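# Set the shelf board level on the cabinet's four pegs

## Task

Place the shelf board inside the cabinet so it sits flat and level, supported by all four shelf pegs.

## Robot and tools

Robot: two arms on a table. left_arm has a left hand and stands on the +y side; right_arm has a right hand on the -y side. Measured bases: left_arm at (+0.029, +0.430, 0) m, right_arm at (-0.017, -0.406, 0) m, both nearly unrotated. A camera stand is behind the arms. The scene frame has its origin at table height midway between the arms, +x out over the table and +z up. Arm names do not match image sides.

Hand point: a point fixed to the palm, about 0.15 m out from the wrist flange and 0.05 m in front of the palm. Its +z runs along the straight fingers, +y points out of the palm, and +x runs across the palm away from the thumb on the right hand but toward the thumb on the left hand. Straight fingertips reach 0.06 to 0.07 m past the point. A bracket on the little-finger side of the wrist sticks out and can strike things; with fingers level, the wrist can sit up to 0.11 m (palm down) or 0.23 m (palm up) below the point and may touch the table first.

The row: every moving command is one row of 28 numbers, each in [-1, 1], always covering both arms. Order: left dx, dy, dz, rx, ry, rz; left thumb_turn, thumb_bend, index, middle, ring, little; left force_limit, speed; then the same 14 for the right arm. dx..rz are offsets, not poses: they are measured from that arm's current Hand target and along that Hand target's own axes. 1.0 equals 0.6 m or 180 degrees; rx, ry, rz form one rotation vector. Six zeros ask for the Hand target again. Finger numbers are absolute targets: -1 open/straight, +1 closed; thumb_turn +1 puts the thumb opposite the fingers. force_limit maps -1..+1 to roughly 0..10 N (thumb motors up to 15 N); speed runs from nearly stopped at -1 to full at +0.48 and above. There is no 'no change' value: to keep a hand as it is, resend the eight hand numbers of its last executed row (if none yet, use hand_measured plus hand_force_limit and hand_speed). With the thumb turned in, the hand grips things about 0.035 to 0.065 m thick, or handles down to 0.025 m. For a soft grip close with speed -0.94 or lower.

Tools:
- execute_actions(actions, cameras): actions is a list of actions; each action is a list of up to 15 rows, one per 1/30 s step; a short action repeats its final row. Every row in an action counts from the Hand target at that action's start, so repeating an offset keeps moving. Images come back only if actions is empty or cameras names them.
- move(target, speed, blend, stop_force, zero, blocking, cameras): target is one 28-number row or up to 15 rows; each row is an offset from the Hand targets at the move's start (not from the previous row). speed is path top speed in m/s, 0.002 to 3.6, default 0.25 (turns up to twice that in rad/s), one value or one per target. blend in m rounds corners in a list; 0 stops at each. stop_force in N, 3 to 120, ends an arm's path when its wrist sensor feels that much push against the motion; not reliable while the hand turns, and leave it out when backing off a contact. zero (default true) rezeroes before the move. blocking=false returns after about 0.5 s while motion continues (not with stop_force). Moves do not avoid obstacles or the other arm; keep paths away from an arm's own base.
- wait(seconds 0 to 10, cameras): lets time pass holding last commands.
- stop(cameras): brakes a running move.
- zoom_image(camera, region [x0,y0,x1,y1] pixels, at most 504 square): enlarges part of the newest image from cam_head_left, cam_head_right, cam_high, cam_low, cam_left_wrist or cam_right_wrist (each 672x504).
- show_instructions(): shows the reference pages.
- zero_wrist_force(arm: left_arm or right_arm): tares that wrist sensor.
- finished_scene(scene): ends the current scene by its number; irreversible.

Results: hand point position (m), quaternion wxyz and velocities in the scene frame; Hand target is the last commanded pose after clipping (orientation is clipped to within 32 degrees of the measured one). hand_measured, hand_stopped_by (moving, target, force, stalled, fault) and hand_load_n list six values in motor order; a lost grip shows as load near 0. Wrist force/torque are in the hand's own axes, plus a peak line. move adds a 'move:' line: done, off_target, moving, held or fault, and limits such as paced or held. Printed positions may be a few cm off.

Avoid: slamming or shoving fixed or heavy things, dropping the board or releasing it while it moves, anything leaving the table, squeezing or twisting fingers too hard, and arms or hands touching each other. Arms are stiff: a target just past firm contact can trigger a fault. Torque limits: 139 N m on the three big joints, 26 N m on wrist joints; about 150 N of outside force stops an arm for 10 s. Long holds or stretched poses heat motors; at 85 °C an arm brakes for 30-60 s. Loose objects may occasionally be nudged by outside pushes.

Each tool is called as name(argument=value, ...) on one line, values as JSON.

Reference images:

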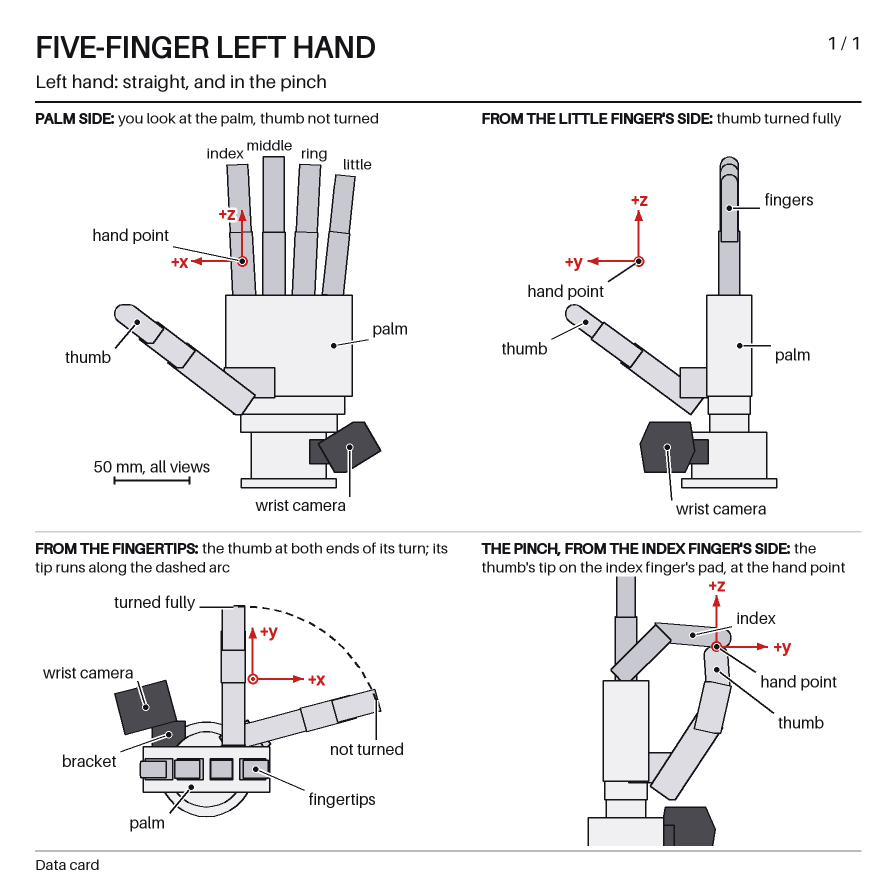

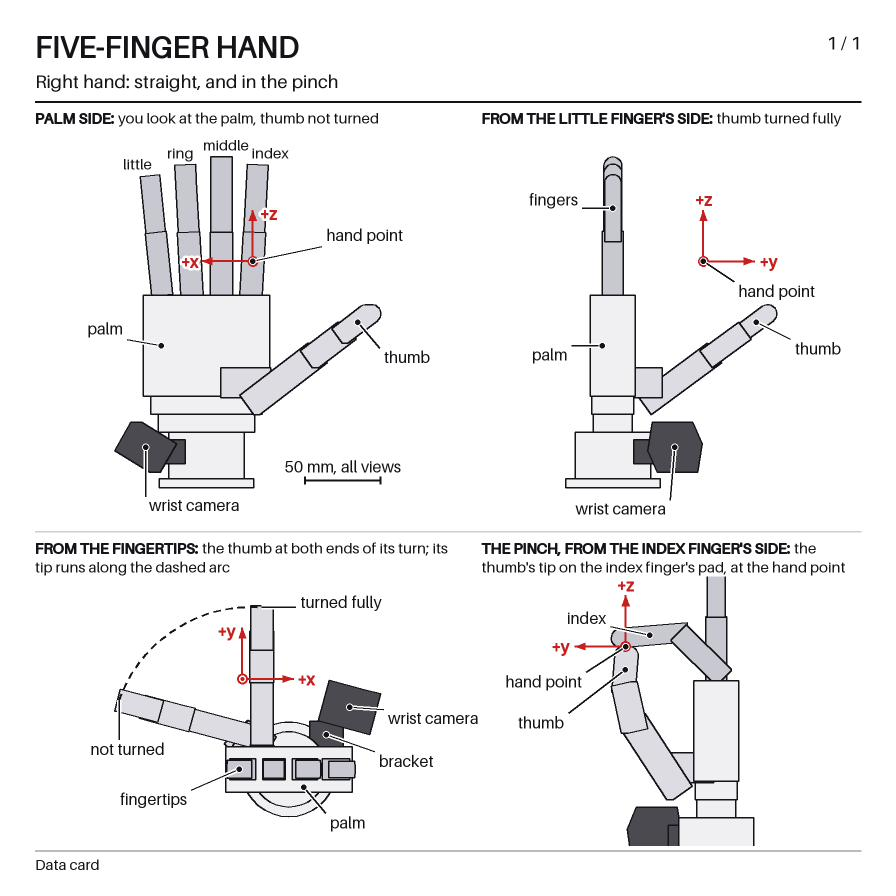

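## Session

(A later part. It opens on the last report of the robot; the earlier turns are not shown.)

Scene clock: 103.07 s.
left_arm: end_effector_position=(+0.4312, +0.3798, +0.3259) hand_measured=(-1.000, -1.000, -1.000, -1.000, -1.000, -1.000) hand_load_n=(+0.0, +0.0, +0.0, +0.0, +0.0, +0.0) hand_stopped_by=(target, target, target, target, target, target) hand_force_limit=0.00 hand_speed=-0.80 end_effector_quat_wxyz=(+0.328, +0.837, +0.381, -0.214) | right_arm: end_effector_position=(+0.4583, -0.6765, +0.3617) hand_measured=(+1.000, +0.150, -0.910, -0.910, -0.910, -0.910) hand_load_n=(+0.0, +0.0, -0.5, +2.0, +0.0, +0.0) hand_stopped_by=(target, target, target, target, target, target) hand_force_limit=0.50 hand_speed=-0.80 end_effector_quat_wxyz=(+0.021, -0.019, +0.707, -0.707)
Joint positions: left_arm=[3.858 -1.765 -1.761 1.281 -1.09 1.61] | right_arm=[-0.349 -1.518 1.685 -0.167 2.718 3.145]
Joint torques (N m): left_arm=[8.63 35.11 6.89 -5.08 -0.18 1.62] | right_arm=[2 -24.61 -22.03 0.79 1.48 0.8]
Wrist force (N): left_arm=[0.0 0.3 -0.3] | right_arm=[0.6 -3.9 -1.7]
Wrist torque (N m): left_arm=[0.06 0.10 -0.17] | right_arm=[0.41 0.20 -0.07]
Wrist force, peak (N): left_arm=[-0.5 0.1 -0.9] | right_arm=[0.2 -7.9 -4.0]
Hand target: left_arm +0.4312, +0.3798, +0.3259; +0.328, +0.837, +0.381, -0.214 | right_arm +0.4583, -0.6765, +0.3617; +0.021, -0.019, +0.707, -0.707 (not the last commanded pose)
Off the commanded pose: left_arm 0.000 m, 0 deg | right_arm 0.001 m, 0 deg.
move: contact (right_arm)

move(target=[0,0,0,0,0,0,-1,-1,-1,-1,-1,-1,0,-0.8,0,-0.001,0,0,0,0,1,0.85,-0.91,-0.91,-0.91,-0.91,0.6,-0.92], speed=0.02)

wait(seconds=1, cameras=["cam_high", "cam_low", "cam_right_wrist"])

zoom_image(camera="cam_high", region=[80, 20, 240, 140])

Scene clock: 106.47 s.
left_arm: end_effector_position=(+0.4312, +0.3798, +0.3259) hand_measured=(-1.000, -1.000, -1.000, -1.000, -1.000, -1.000) hand_load_n=(+0.0, +0.0, +0.0, +0.0, +0.0, +0.0) hand_stopped_by=(target, target, target, target, target, target) hand_force_limit=0.00 hand_speed=-0.80 end_effector_quat_wxyz=(+0.328, +0.837, +0.381, -0.214) | right_arm: end_effector_position=(+0.4583, -0.6765, +0.3623) hand_measured=(+1.000, +0.488, -0.910, -0.910, -0.910, -0.910) hand_load_n=(+1.5, +12.0, +0.0, +0.5, +0.0, +0.0) hand_stopped_by=(target, force, target, target, target, target) hand_force_limit=0.60 hand_speed=-0.92 end_effector_quat_wxyz=(+0.021, -0.019, +0.707, -0.707)
Joint positions: left_arm=[3.858 -1.765 -1.761 1.281 -1.09 1.61] | right_arm=[-0.349 -1.518 1.684 -0.166 2.718 3.145]
Joint torques (N m): left_arm=[9.33 34.72 7.43 -5.02 0.01 1.53] | right_arm=[-8.08 -32.86 -23.74 -0.52 -0.23 0.57]
Wrist force (N): left_arm=[-0.2 0.0 -0.3] | right_arm=[0.1 3.1 -0.9]
Wrist torque (N m): left_arm=[0.03 0.12 -0.17] | right_arm=[0.55 0.22 -0.05]
Wrist force, peak (N): left_arm=[-0.2 0.5 -0.7] | right_arm=[0.7 -4.4 -2.2]
Hand target: left_arm +0.4312, +0.3798, +0.3259; +0.328, +0.837, +0.381, -0.214 | right_arm +0.4583, -0.6765, +0.3623; +0.021, -0.019, +0.707, -0.707
Off the commanded pose: left_arm 0.000 m, 0 deg | right_arm 0.000 m, 0 deg.
move: done

Scene clock: 107.47 s.
left_arm: end_effector_position=(+0.4312, +0.3798, +0.3259) hand_measured=(-1.000, -1.000, -1.000, -1.000, -1.000, -1.000) hand_load_n=(+0.0, +0.0, +0.0, +0.0, +0.0, +0.0) hand_stopped_by=(target, target, target, target, target, target) hand_force_limit=0.00 hand_speed=-0.80 end_effector_quat_wxyz=(+0.328, +0.837, +0.381, -0.214) | right_arm: end_effector_position=(+0.4583, -0.6765, +0.3623) hand_measured=(+1.000, +0.488, -0.910, -0.910, -0.910, -0.910) hand_load_n=(+1.5, +12.0, +0.0, +0.5, +0.0, +0.0) hand_stopped_by=(target, force, target, target, target, target) hand_force_limit=0.60 hand_speed=-0.92 end_effector_quat_wxyz=(+0.021, -0.019, +0.707, -0.707)
Joint positions: left_arm=[3.858 -1.765 -1.761 1.281 -1.09 1.61] | right_arm=[-0.349 -1.518 1.684 -0.166 2.718 3.145]
Joint torques (N m): left_arm=[8.6 35.19 7.72 -5.11 0.01 1.59] | right_arm=[-7.88 -32.65 -23.67 -1.31 -0.14 0.6]
Wrist force (N): left_arm=[0.0 0.0 -0.4] | right_arm=[0.6 3.2 -0.9]
Wrist torque (N m): left_arm=[0.03 0.08 -0.15] | right_arm=[0.57 0.16 -0.02]
Wrist force, peak (N): left_arm=[-0.2 0.2 -0.8] | right_arm=[0.2 3.5 -1.1]
Hand target: left_arm +0.4312, +0.3798, +0.3259; +0.328, +0.837, +0.381, -0.214 | right_arm +0.4583, -0.6765, +0.3623; +0.021, -0.019, +0.707, -0.707
Off the commanded pose: left_arm 0.000 m, 0 deg | right_arm 0.000 m, 0 deg.
wait: 1.00 s; at rest by 0.17 s
Images, in order (width x height): cam_high 672x504, cam_low 672x504, cam_right_wrist 672x504.

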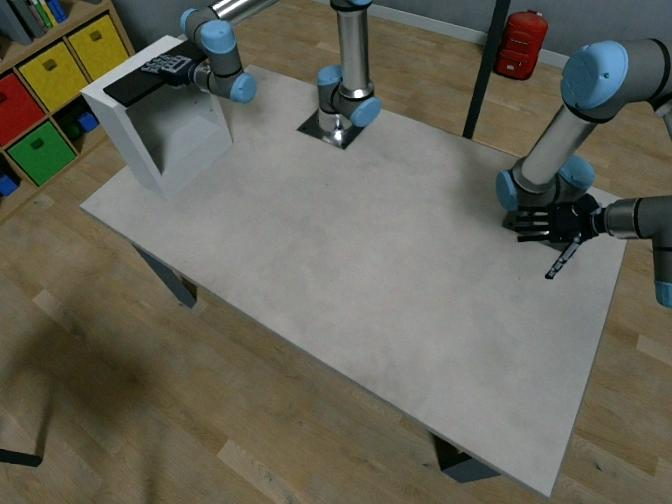

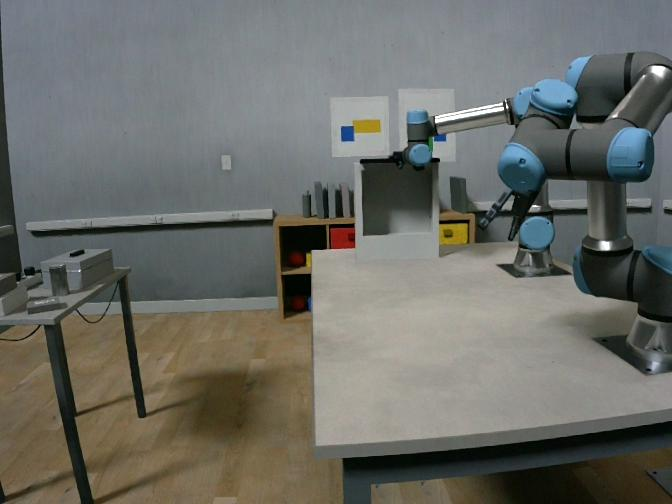

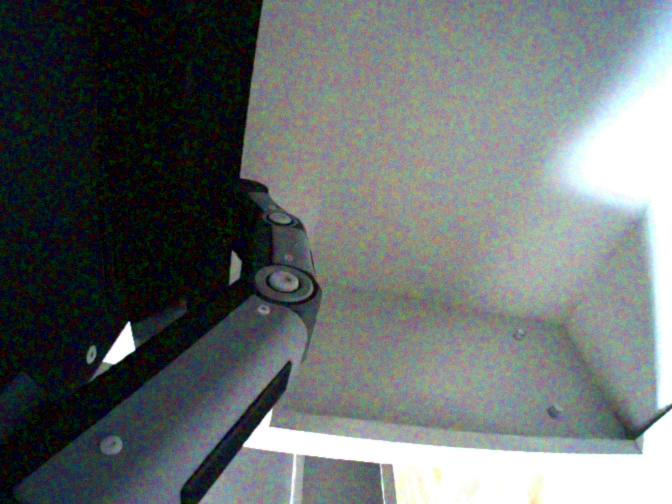

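Scaled by 3.150 from the camera's 672x504 image, which has a finer 960x720 frame.

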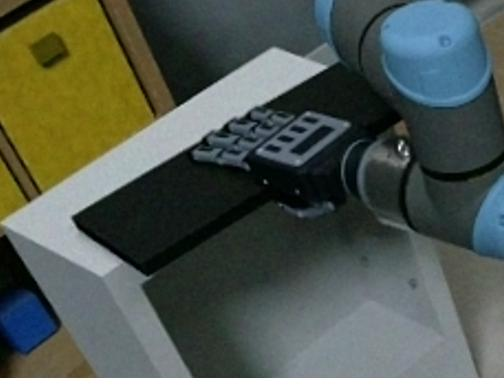

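move(target=[0,0,0,0,0,0,-1,-1,-1,-1,-1,-1,0,-0.8,0,-0.0667,0,0,0,0,1,0.85,-0.91,-0.91,-0.91,-0.91,0.6,-0.92], speed=0.04, cameras=["cam_high", "cam_low", "cam_right_wrist"])

zoom_image(camera="cam_high", region=[80, 0, 240, 120])

zoom_image(camera="cam_low", region=[350, 125, 460, 185])

Scene clock: 109.17 s.
left_arm: end_effector_position=(+0.4312, +0.3798, +0.3259) hand_measured=(-1.000, -1.000, -1.000, -1.000, -1.000, -1.000) hand_load_n=(+0.0, +0.0, +0.0, +0.0, +0.0, +0.0) hand_stopped_by=(target, target, target, target, target, target) hand_force_limit=0.00 hand_speed=-0.80 end_effector_quat_wxyz=(+0.328, +0.837, +0.381, -0.214) | right_arm: end_effector_position=(+0.4582, -0.6765, +0.4023) hand_measured=(+1.000, +0.488, -0.910, -0.910, -0.910, -0.910) hand_load_n=(+1.5, +11.5, +0.0, +0.0, -0.5, +0.0) hand_stopped_by=(target, force, target, target, target, target) hand_force_limit=0.60 hand_speed=-0.92 end_effector_quat_wxyz=(+0.021, -0.019, +0.707, -0.707)
Joint positions: left_arm=[3.858 -1.765 -1.761 1.281 -1.09 1.61] | right_arm=[-0.349 -1.529 1.593 -0.064 2.718 3.145]
Joint torques (N m): left_arm=[8.41 34.79 6.94 -5.11 -0.05 1.45] | right_arm=[-9.52 -29.87 -25.73 0.32 -0.56 1.09]
Wrist force (N): left_arm=[0.2 0.2 -0.4] | right_arm=[0.1 5.2 -0.9]
Wrist torque (N m): left_arm=[0.06 0.06 -0.15] | right_arm=[0.64 0.10 0.27]
Wrist force, peak (N): left_arm=[0.2 0.4 -0.7] | right_arm=[0.1 5.4 -0.7]
Hand target: left_arm +0.4312, +0.3798, +0.3259; +0.328, +0.837, +0.381, -0.214 | right_arm +0.4582, -0.6765, +0.4023; +0.021, -0.019, +0.707, -0.707
Off the commanded pose: left_arm 0.000 m, 0 deg | right_arm 0.000 m, 0 deg.
move: done
Images, in order (width x height): cam_high 672x504, cam_low 672x504, cam_right_wrist 672x504.

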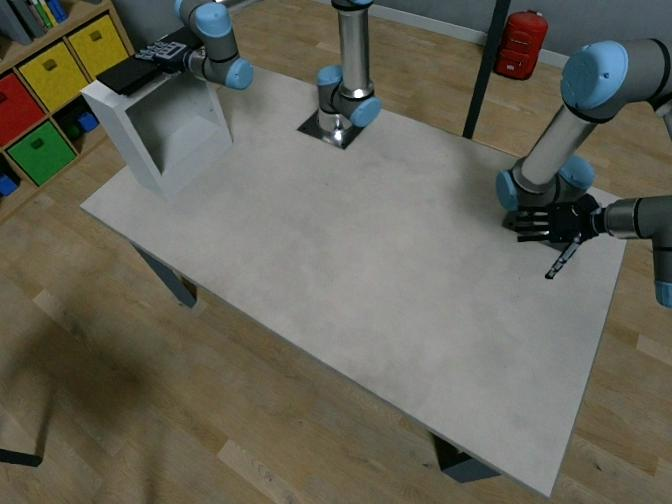

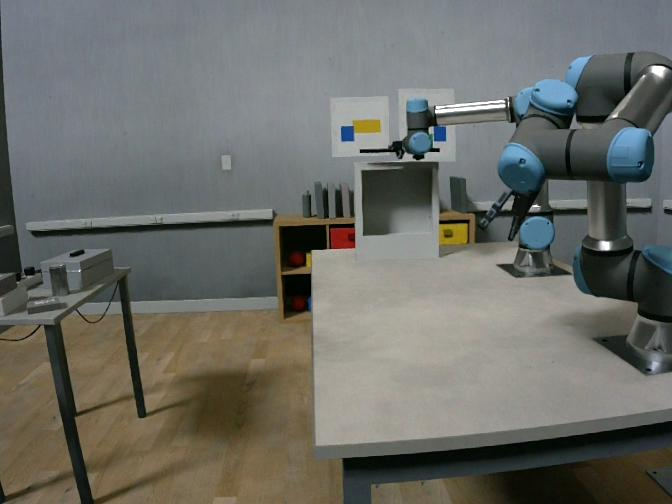

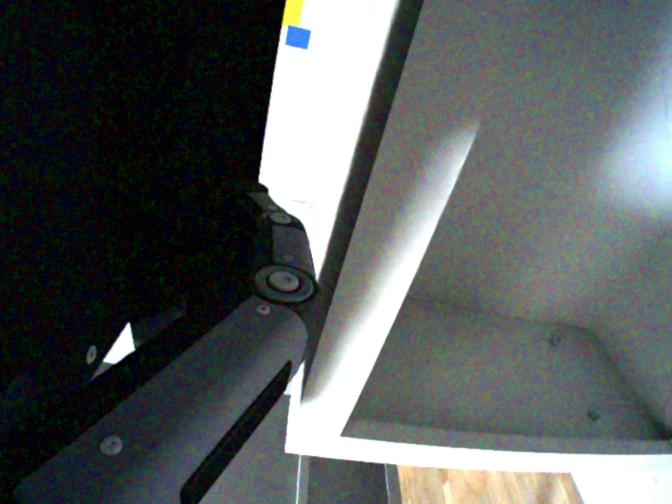

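Scaled by 3.150 from the camera's 672x504 image, which has a finer 960x720 frame.

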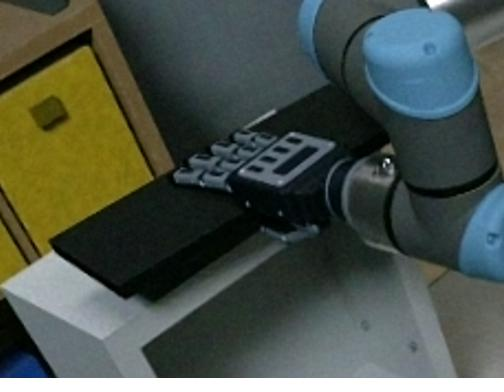

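Scaled by 4.582 from the camera's 672x504 image, which has a finer 960x720 frame.

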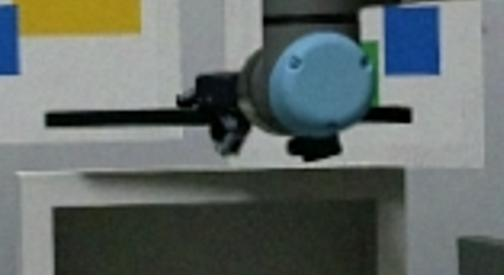

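zoom_image(camera="cam_right_wrist", region=[280, 250, 672, 504])

Scaled by 1.286 from the camera's 672x504 image, which has a finer 960x720 frame.

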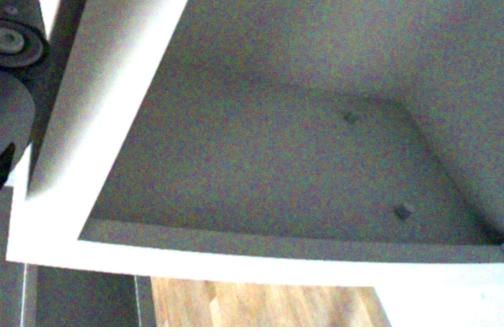

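move(target=[[0,0,0,0,0,0,-1,-1,-1,-1,-1,-1,0,-0.8,-0.02452,0,-0.1279,0,-0.02222,0,1,0.85,-0.91,-0.91,-0.91,-0.91,0.6,-0.92],[0,0,0,0,0,0,-1,-1,-1,-1,-1,-1,0,-0.8,-0.02452,0.095,-0.1279,0,-0.02222,0,1,0.85,-0.91,-0.91,-0.91,-0.91,0.6,-0.92]], speed=0.12, cameras=["cam_high", "cam_low", "cam_right_wrist"])

zoom_image(camera="cam_high", region=[80, 20, 240, 140])

zoom_image(camera="cam_low", region=[350, 145, 460, 205])

Scene clock: 112.33 s.
left_arm: end_effector_position=(+0.4312, +0.3798, +0.3259) hand_measured=(-1.000, -1.000, -1.000, -1.000, -1.000, -1.000) hand_load_n=(+0.0, +0.0, +0.0, +0.0, +0.0, +0.0) hand_stopped_by=(target, target, target, target, target, target) hand_force_limit=0.00 hand_speed=-0.80 end_effector_quat_wxyz=(+0.328, +0.837, +0.381, -0.214) | right_arm: end_effector_position=(+0.4686, -0.5991, +0.3454) hand_measured=(+1.000, +0.488, -0.910, -0.910, -0.910, -0.910) hand_load_n=(+1.0, +12.0, +0.0, +0.0, +0.0, +0.0) hand_stopped_by=(target, force, target, target, target, target) hand_force_limit=0.60 hand_speed=-0.92 end_effector_quat_wxyz=(+0.046, -0.044, +0.706, -0.706)
Joint positions: left_arm=[3.858 -1.765 -1.761 1.281 -1.09 1.61] | right_arm=[-0.179 -1.521 1.731 -0.21 2.818 3.145]
Joint torques (N m): left_arm=[7.71 34.87 7.22 -5.1 -0.06 1.53] | right_arm=[8.31 -18.92 -11.88 -2.1 1.01 -1.46]
Wrist force (N): left_arm=[0.0 0.4 -0.6] | right_arm=[-0.2 5.1 -0.9]
Wrist torque (N m): left_arm=[0.10 0.07 -0.17] | right_arm=[0.62 0.17 0.37]
Wrist force, peak (N): left_arm=[-0.4 0.0 -0.8] | right_arm=[-0.1 6.2 -0.6]
Hand target: left_arm +0.4312, +0.3798, +0.3259; +0.328, +0.837, +0.381, -0.214 | right_arm +0.4686, -0.5991, +0.3454; +0.046, -0.044, +0.706, -0.706
Off the commanded pose: left_arm 0.000 m, 0 deg | right_arm 0.000 m, 0 deg.
move: done
Images, in order (width x height): cam_high 672x504, cam_low 672x504, cam_right_wrist 672x504.

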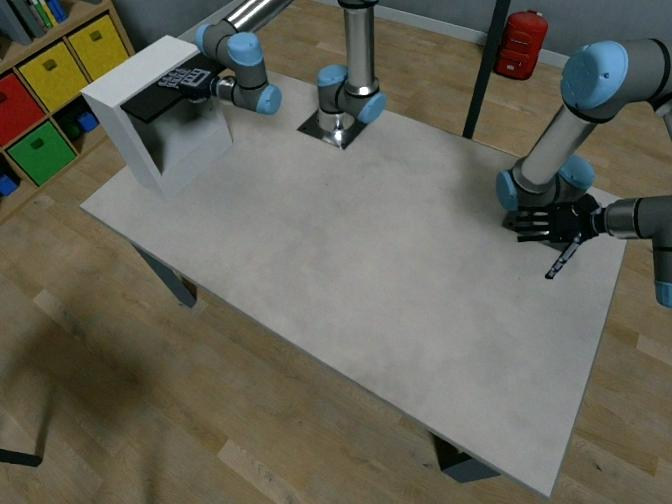

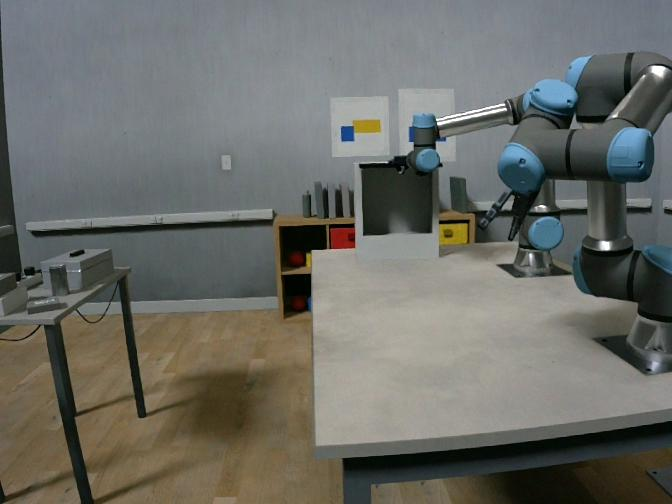

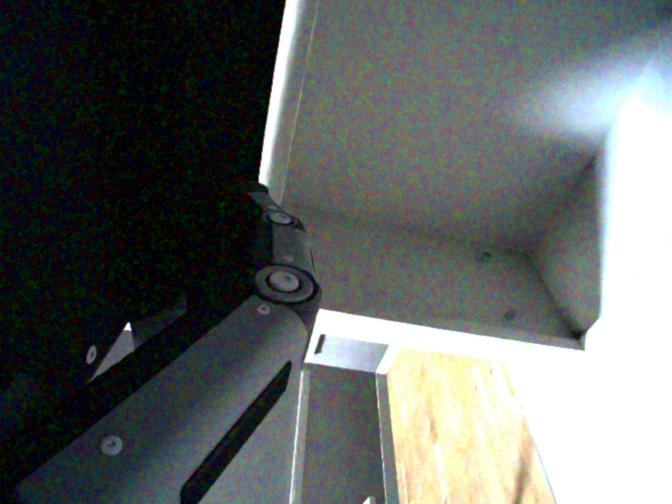

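Scaled by 3.150 from the camera's 672x504 image, which has a finer 960x720 frame.

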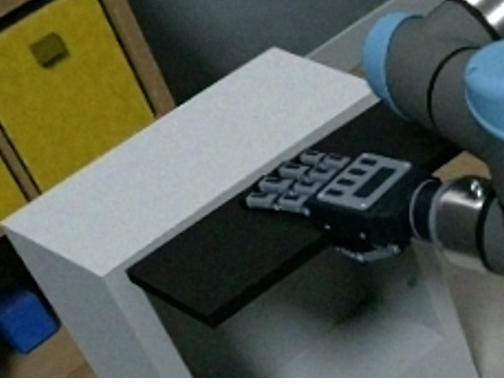

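Scaled by 4.582 from the camera's 672x504 image, which has a finer 960x720 frame.

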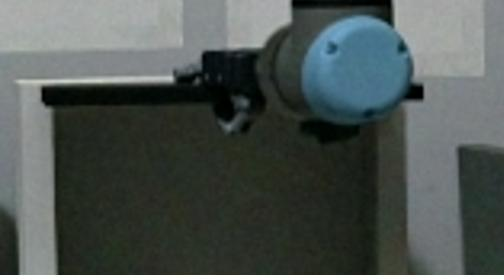

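move(target=[0,0,0,0,0,0,-1,-1,-1,-1,-1,-1,0,-0.8,-0.0075,0,0.05,0,0,0,1,0.85,-0.91,-0.91,-0.91,-0.91,0.6,-0.92], speed=0.01, stop_force=3)

Scene clock: 115.10 s.
left_arm: end_effector_position=(+0.4312, +0.3798, +0.3259) hand_measured=(-1.000, -1.000, -1.000, -1.000, -1.000, -1.000) hand_load_n=(+0.0, +0.0, +0.0, +0.0, +0.5, +0.0) hand_stopped_by=(target, target, target, target, target, target) hand_force_limit=0.00 hand_speed=-0.80 end_effector_quat_wxyz=(+0.328, +0.837, +0.381, -0.214) | right_arm: end_effector_position=(+0.4722, -0.6116, +0.3454) hand_measured=(+1.000, +0.488, -0.910, -0.910, -0.910, -0.910) hand_load_n=(+1.5, +11.0, +0.0, +1.5, +0.0, +0.0) hand_stopped_by=(target, force, target, target, target, target) hand_force_limit=0.60 hand_speed=-0.92 end_effector_quat_wxyz=(+0.046, -0.044, +0.706, -0.706)
Joint positions: left_arm=[3.858 -1.765 -1.761 1.281 -1.09 1.61] | right_arm=[-0.208 -1.516 1.726 -0.21 2.789 3.144]
Joint torques (N m): left_arm=[8.35 34.61 7.9 -5 0.05 1.54] | right_arm=[8.07 -34.48 -13.52 -1.7 2.05 -0.96]
Wrist force (N): left_arm=[0.0 0.1 -0.2] | right_arm=[-0.1 4.8 -0.4]
Wrist torque (N m): left_arm=[0.03 0.09 -0.16] | right_arm=[0.54 0.12 0.38]
Wrist force, peak (N): left_arm=[0.0 0.3 -0.6] | right_arm=[0.9 5.1 -6.9]
Hand target: left_arm +0.4312, +0.3798, +0.3259; +0.328, +0.837, +0.381, -0.214 | right_arm +0.4722, -0.6116, +0.3454; +0.046, -0.044, +0.706, -0.706 (not the last commanded pose)
Off the commanded pose: left_arm 0.000 m, 0 deg | right_arm 0.017 m, 0 deg.
move: contact (right_arm)

move(target=[0,0,0,0,0,0,-1,-1,-1,-1,-1,-1,0,-0.8,0,0,0.005,0,0,0,1,0.85,-0.91,-0.91,-0.91,-0.91,0.6,-0.92], speed=0.01)

wait(seconds=0.1, cameras=["cam_high"])

zoom_image(camera="cam_high", region=[80, 20, 240, 140])

Scene clock: 115.97 s.
left_arm: end_effector_position=(+0.4312, +0.3798, +0.3259) hand_measured=(-1.000, -1.000, -1.000, -1.000, -1.000, -1.000) hand_load_n=(+0.0, +0.0, +0.0, +0.0, +0.0, +0.0) hand_stopped_by=(target, target, target, target, target, target) hand_force_limit=0.00 hand_speed=-0.80 end_effector_quat_wxyz=(+0.328, +0.837, +0.381, -0.214) | right_arm: end_effector_position=(+0.4725, -0.6144, +0.3454) hand_measured=(+1.000, +0.488, -0.910, -0.910, -0.910, -0.910) hand_load_n=(+1.5, +11.0, +0.0, +3.0, +0.0, -0.5) hand_stopped_by=(target, force, target, target, target, target) hand_force_limit=0.60 hand_speed=-0.92 end_effector_quat_wxyz=(+0.046, -0.044, +0.706, -0.706)
Joint positions: left_arm=[3.858 -1.765 -1.761 1.281 -1.09 1.61] | right_arm=[-0.214 -1.516 1.725 -0.21 2.783 3.144]
Joint torques (N m): left_arm=[8.23 34.87 7.52 -5.07 0.03 1.58] | right_arm=[-12.87 -14.93 -24.23 -1.39 -1.81 -0.85]
Wrist force (N): left_arm=[-0.2 0.3 -0.3] | right_arm=[0.3 2.9 -7.4]
Wrist torque (N m): left_arm=[0.06 0.11 -0.17] | right_arm=[0.92 0.17 0.36]
Wrist force, peak (N): left_arm=[-0.5 -0.1 -0.7] | right_arm=[-1.1 4.5 -7.0]
Hand target: left_arm +0.4312, +0.3798, +0.3259; +0.328, +0.837, +0.381, -0.214 | right_arm +0.4726, -0.6146, +0.3454; +0.046, -0.044, +0.706, -0.706
Off the commanded pose: left_arm 0.000 m, 0 deg | right_arm 0.000 m, 0 deg.
move: done

Scene clock: 116.07 s.
left_arm: end_effector_position=(+0.4312, +0.3798, +0.3259) hand_measured=(-1.000, -1.000, -1.000, -1.000, -1.000, -1.000) hand_load_n=(+0.0, +0.0, +0.0, +0.0, +0.0, +0.0) hand_stopped_by=(target, target, target, target, target, target) hand_force_limit=0.00 hand_speed=-0.80 end_effector_quat_wxyz=(+0.328, +0.837, +0.381, -0.214) | right_arm: end_effector_position=(+0.4726, -0.6145, +0.3454) hand_measured=(+1.000, +0.488, -0.910, -0.910, -0.910, -0.910) hand_load_n=(+1.5, +11.0, +0.0, +3.5, +0.0, +0.0) hand_stopped_by=(target, force, target, target, target, target) hand_force_limit=0.60 hand_speed=-0.92 end_effector_quat_wxyz=(+0.046, -0.044, +0.706, -0.706)
Joint positions: left_arm=[3.858 -1.765 -1.761 1.281 -1.09 1.61] | right_arm=[-0.215 -1.516 1.725 -0.21 2.782 3.144]
Joint torques (N m): left_arm=[8.4 34.97 7.35 -5.14 -0.02 1.5] | right_arm=[-12.96 -14.41 -24.71 -1.14 -1.82 -0.92]
Wrist force (N): left_arm=[0.1 0.0 -0.2] | right_arm=[0.3 2.8 -7.6]
Wrist torque (N m): left_arm=[0.02 0.07 -0.15] | right_arm=[0.93 0.17 0.36]
Wrist force, peak (N): left_arm=[0.0 0.0 -0.4] | right_arm=[-0.3 2.5 -7.8]
Hand target: left_arm +0.4312, +0.3798, +0.3259; +0.328, +0.837, +0.381, -0.214 | right_arm +0.4726, -0.6146, +0.3454; +0.046, -0.044, +0.706, -0.706
Off the commanded pose: left_arm 0.000 m, 0 deg | right_arm 0.000 m, 0 deg.
wait: 0.10 s; no rest
Images, in order (width x height): cam_high 672x504.

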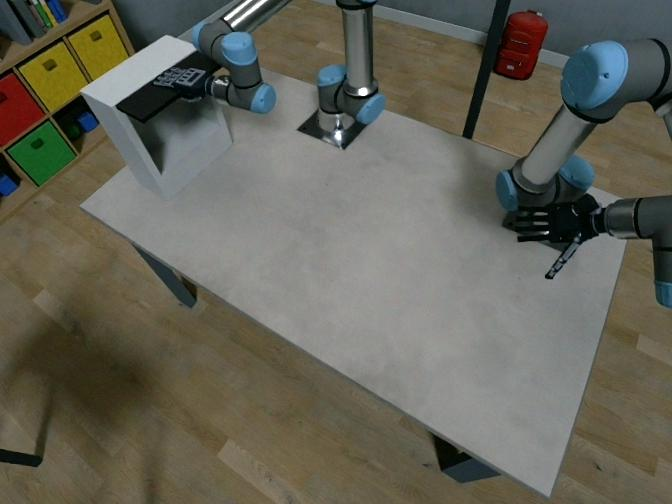

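Scaled by 3.150 from the camera's 672x504 image, which has a finer 960x720 frame.

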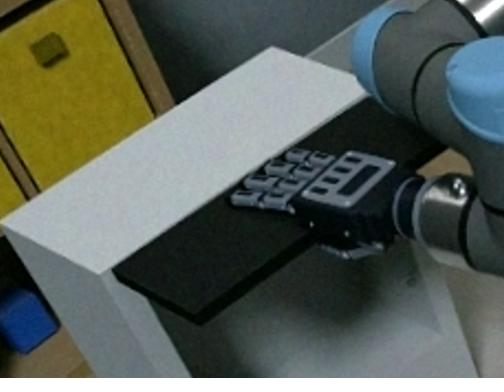

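move(target=[0,0,0,0,0,0,-1,-1,-1,-1,-1,-1,0,-0.8,0,0,-0.006,0,0,0,1,0.85,-0.91,-0.91,-0.91,-0.91,0.6,-0.92], speed=0.02, cameras=["cam_low","cam_right_wrist"])

zoom_image(camera="cam_low", region=[350, 145, 450, 205])

zoom_image(camera="cam_right_wrist", region=[250, 150, 672, 470])

Scene clock: 117.73 s.
left_arm: end_effector_position=(+0.4312, +0.3798, +0.3259) hand_measured=(-1.000, -1.000, -1.000, -1.000, -1.000, -1.000) hand_load_n=(+0.0, +0.0, +0.0, +0.0, +0.0, +0.0) hand_stopped_by=(target, target, target, target, target, target) hand_force_limit=0.00 hand_speed=-0.80 end_effector_quat_wxyz=(+0.328, +0.837, +0.381, -0.214) | right_arm: end_effector_position=(+0.4721, -0.6111, +0.3454) hand_measured=(+1.000, +0.488, -0.910, -0.910, -0.910, -0.910) hand_load_n=(+1.5, +11.0, +0.0, +1.0, +0.0, +0.0) hand_stopped_by=(target, force, target, target, target, target) hand_force_limit=0.60 hand_speed=-0.92 end_effector_quat_wxyz=(+0.046, -0.044, +0.706, -0.706) end_effector_velocity=(+0.001, +0.002, +0.000) end_effector_angular_velocity=(-0.001, +0.000, +0.002)
Joint positions: left_arm=[3.858 -1.765 -1.761 1.281 -1.09 1.61] | right_arm=[-0.207 -1.516 1.726 -0.21 2.79 3.144]
Joint velocities: left_arm=[within noise] | right_arm=[0.005 0.001 -0.001 -0.001 0.003 -0.002]
Joint torques (N m): left_arm=[8.48 34.72 7.39 -5.05 0 1.6] | right_arm=[8.46 -34.26 -13.28 -0.5 2.01 0.13]
Wrist force (N): left_arm=[0.1 0.1 -0.4] | right_arm=[-0.2 4.9 -0.5]
Wrist torque (N m): left_arm=[0.04 0.07 -0.16] | right_arm=[0.57 0.13 0.38]
Wrist force, peak (N): left_arm=[0.2 0.2 -0.9] | right_arm=[-2.4 6.8 -5.9]
Hand target: left_arm +0.4312, +0.3798, +0.3259; +0.328, +0.837, +0.381, -0.214 | right_arm +0.4721, -0.6110, +0.3454; +0.046, -0.044, +0.706, -0.706
Off the commanded pose: left_arm 0.000 m, 0 deg | right_arm 0.000 m, 0 deg.
move: done
Images, in order (width x height): cam_low 672x504, cam_right_wrist 672x504.

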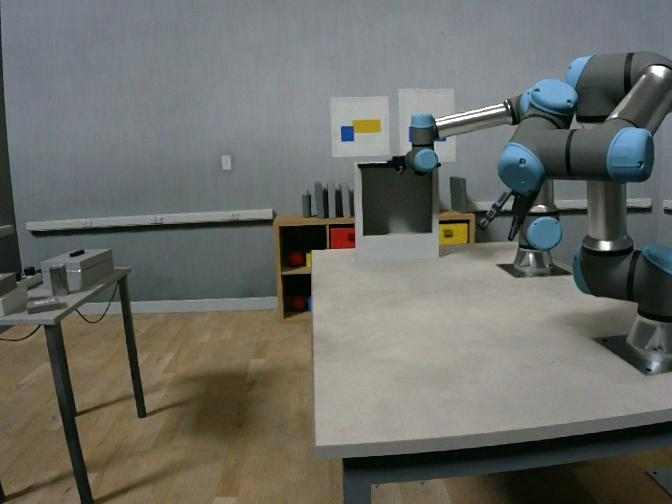

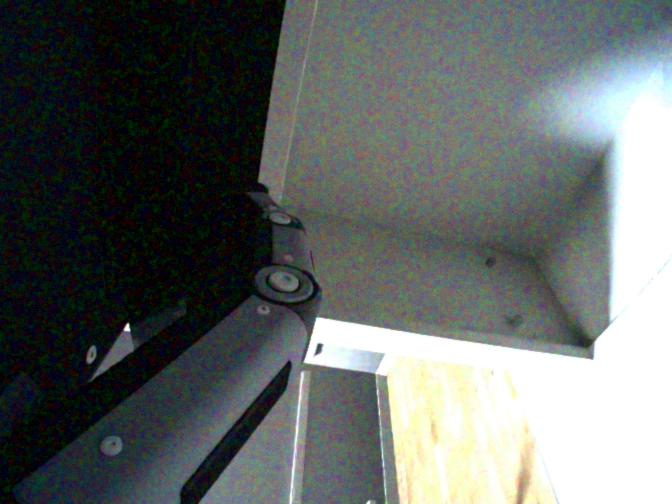

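Scaled by 5.040 from the camera's 672x504 image, which has a finer 960x720 frame.

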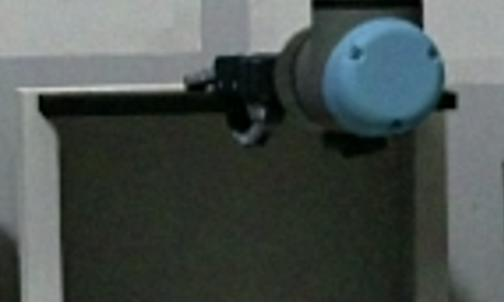

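Scaled by 1.194 from the camera's 672x504 image, which has a finer 960x720 frame.

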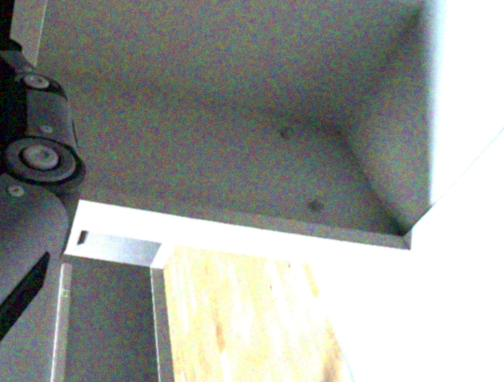

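move(target=[[0,0,0,0,0,0,-1,-1,-1,-1,-1,-1,0,-0.8,-0.0036,0,-0.05415,0,0,0,1,0.85,-0.91,-0.91,-0.91,-0.91,0.6,-0.92],[0,0,0,0,0,0,-1,-1,-1,-1,-1,-1,0,-0.8,0.0468,0.2622,-0.05693,-0.01176,0,-0.21073,1,0.85,-0.91,-0.91,-0.91,-0.91,0.6,-0.92]], speed=0.15, blend=[0.01,0], cameras=["cam_high", "cam_low", "cam_right_wrist"])

zoom_image(camera="cam_high", region=[80, 20, 260, 200])

zoom_image(camera="cam_low", region=[345, 150, 455, 260])

Scene clock: 123.43 s.
left_arm: end_effector_position=(+0.4312, +0.3798, +0.3259) hand_measured=(-1.000, -1.000, -1.000, -1.000, -1.000, -1.000) hand_load_n=(+0.0, +0.0, +0.0, +0.0, +0.0, +0.0) hand_stopped_by=(target, target, target, target, target, target) hand_force_limit=0.00 hand_speed=-0.80 end_effector_quat_wxyz=(+0.328, +0.837, +0.381, -0.214) | right_arm: end_effector_position=(+0.4404, -0.5806, +0.1880) hand_measured=(+1.000, +0.488, -0.910, -0.910, -0.910, -0.910) hand_load_n=(+2.0, +11.5, +0.0, +1.5, +0.0, +0.0) hand_stopped_by=(target, force, target, target, target, target) hand_force_limit=0.60 hand_speed=-0.92 end_effector_quat_wxyz=(-0.187, -0.271, +0.666, -0.669)
Joint positions: left_arm=[3.858 -1.765 -1.761 1.281 -1.09 1.61] | right_arm=[-0.121 -1.31 1.878 -0.433 2.886 2.614]
Joint torques (N m): left_arm=[8.08 34.09 7.21 -5.04 0.13 1.41] | right_arm=[8.6 -22.76 -10.29 -1.64 2.43 -1.37]
Wrist force (N): left_arm=[-0.1 0.1 -0.3] | right_arm=[-1.7 3.8 -0.7]
Wrist torque (N m): left_arm=[0.03 0.09 -0.17] | right_arm=[0.52 0.03 0.18]
Wrist force, peak (N): left_arm=[0.2 -0.1 -0.9] | right_arm=[-0.1 5.4 -0.6]
Hand target: left_arm +0.4312, +0.3798, +0.3259; +0.328, +0.837, +0.381, -0.214 | right_arm +0.4404, -0.5806, +0.1880; -0.187, -0.272, +0.666, -0.669
Off the commanded pose: left_arm 0.000 m, 0 deg | right_arm 0.000 m, 0 deg.
move: done
Images, in order (width x height): cam_high 672x504, cam_low 672x504, cam_right_wrist 672x504.

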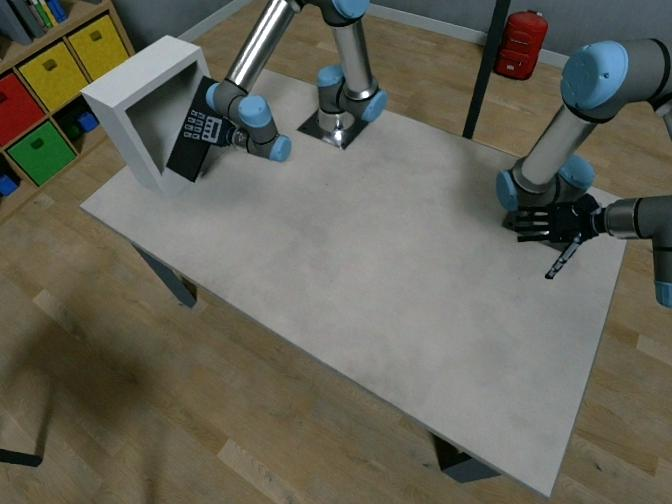

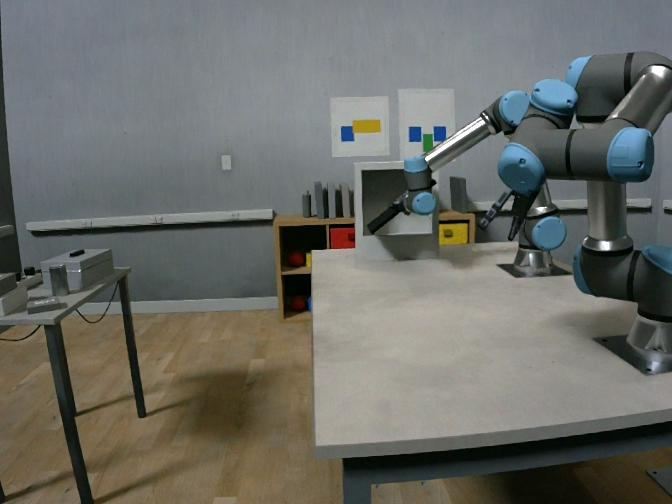

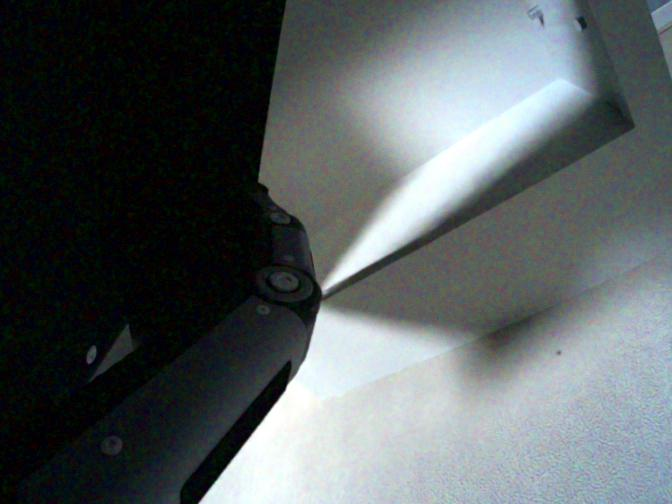

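Scaled by 2.800 from the camera's 672x504 image, which has a finer 960x720 frame.

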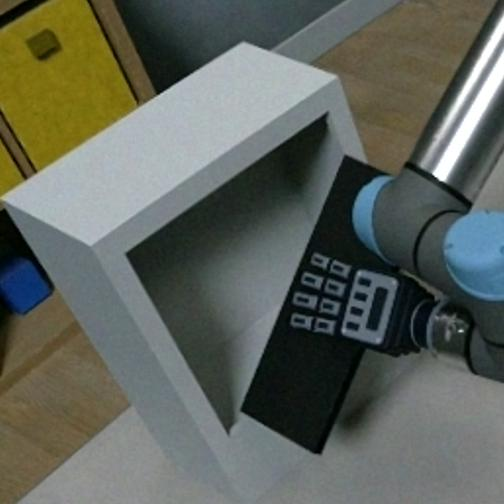

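Scaled by 4.582 from the camera's 672x504 image, which has a finer 960x720 frame.

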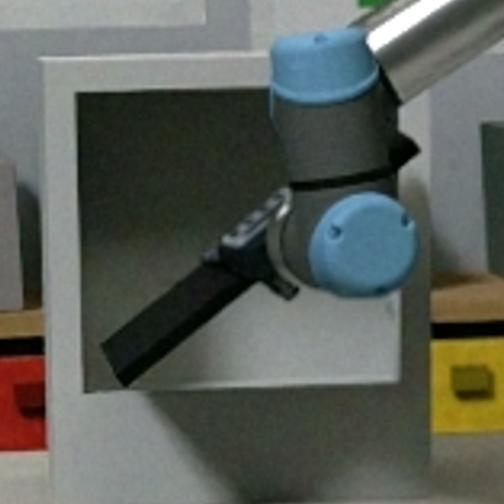

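move(target=[0,0,0,0,0,0,-1,-1,-1,-1,-1,-1,0,-0.8,0.0028,0,0.0499,0,0,0,1,0.85,-0.91,-0.91,-0.91,-0.91,0.6,-0.92], speed=0.04, stop_force=4, cameras=["cam_high", "cam_low", "cam_right_wrist"])

zoom_image(camera="cam_high", region=[110, 50, 230, 190])

zoom_image(camera="cam_low", region=[350, 155, 445, 245])

Scene clock: 126.20 s.
left_arm: end_effector_position=(+0.4312, +0.3798, +0.3259) hand_measured=(-1.000, -1.000, -1.000, -1.000, -1.000, -1.000) hand_load_n=(+0.0, +0.0, +0.0, +0.0, +0.0, -0.5) hand_stopped_by=(target, target, target, target, target, target) hand_force_limit=0.00 hand_speed=-0.80 end_effector_quat_wxyz=(+0.328, +0.837, +0.381, -0.214) | right_arm: end_effector_position=(+0.4425, -0.6105, +0.1880) hand_measured=(+1.000, +0.488, -0.910, -0.910, -0.910, -0.910) hand_load_n=(+2.0, +11.5, +0.0, +1.0, +0.0, +0.0) hand_stopped_by=(target, force, target, target, target, target) hand_force_limit=0.60 hand_speed=-0.92 end_effector_quat_wxyz=(-0.187, -0.272, +0.666, -0.669)
Joint positions: left_arm=[3.858 -1.765 -1.761 1.281 -1.09 1.61] | right_arm=[-0.189 -1.32 1.891 -0.463 2.818 2.585]
Joint torques (N m): left_arm=[7.96 34.67 7.82 -5.02 0.19 1.5] | right_arm=[-9.63 -40.4 -9.9 -1.93 -1.67 -1.46]
Wrist force (N): left_arm=[0.0 0.3 -0.4] | right_arm=[-1.7 3.8 -0.3]
Wrist torque (N m): left_arm=[0.08 0.08 -0.17] | right_arm=[0.49 0.02 0.16]
Wrist force, peak (N): left_arm=[0.0 0.3 -0.7] | right_arm=[-2.3 4.1 -0.6]
Hand target: left_arm +0.4312, +0.3798, +0.3259; +0.328, +0.837, +0.381, -0.214 | right_arm +0.4425, -0.6105, +0.1880; -0.187, -0.272, +0.666, -0.669
Off the commanded pose: left_arm 0.000 m, 0 deg | right_arm 0.000 m, 0 deg.
move: done
Images, in order (width x height): cam_high 672x504, cam_low 672x504, cam_right_wrist 672x504.

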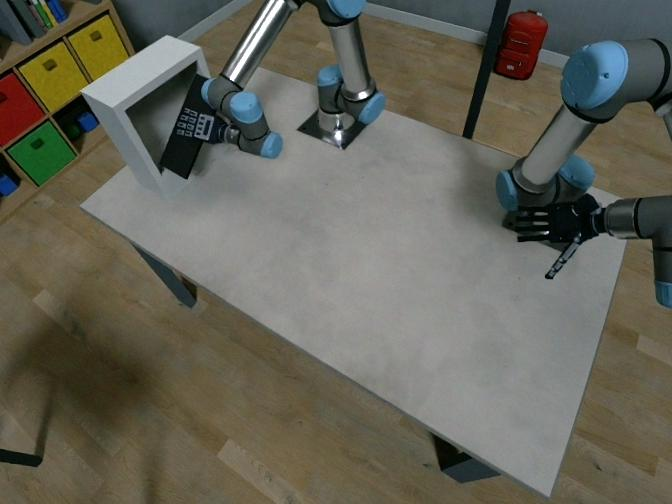

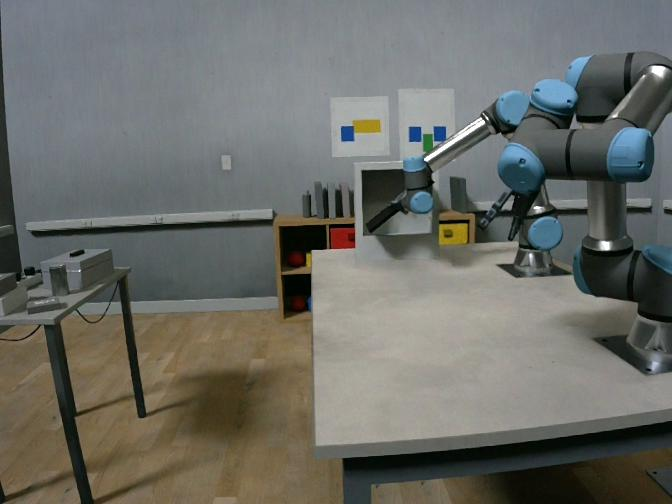

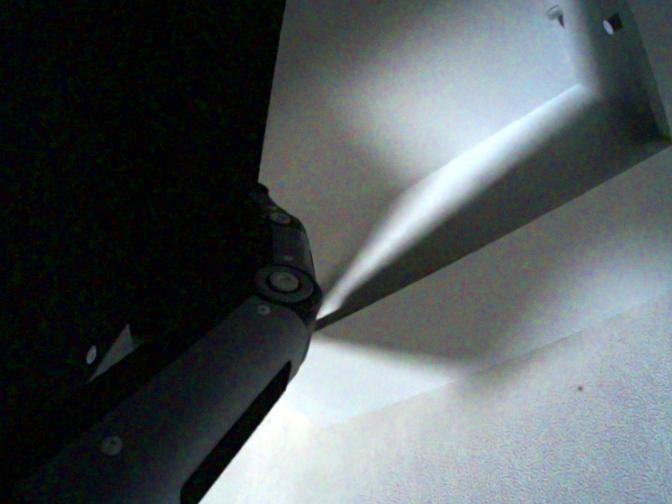

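Scaled by 3.600 from the camera's 672x504 image, which has a finer 960x720 frame.

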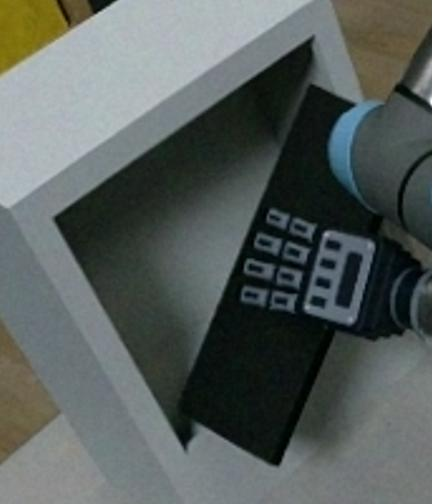

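Scaled by 5.305 from the camera's 672x504 image, which has a finer 960x720 frame.

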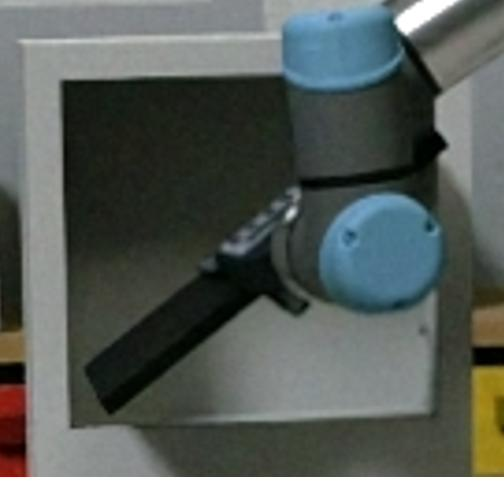

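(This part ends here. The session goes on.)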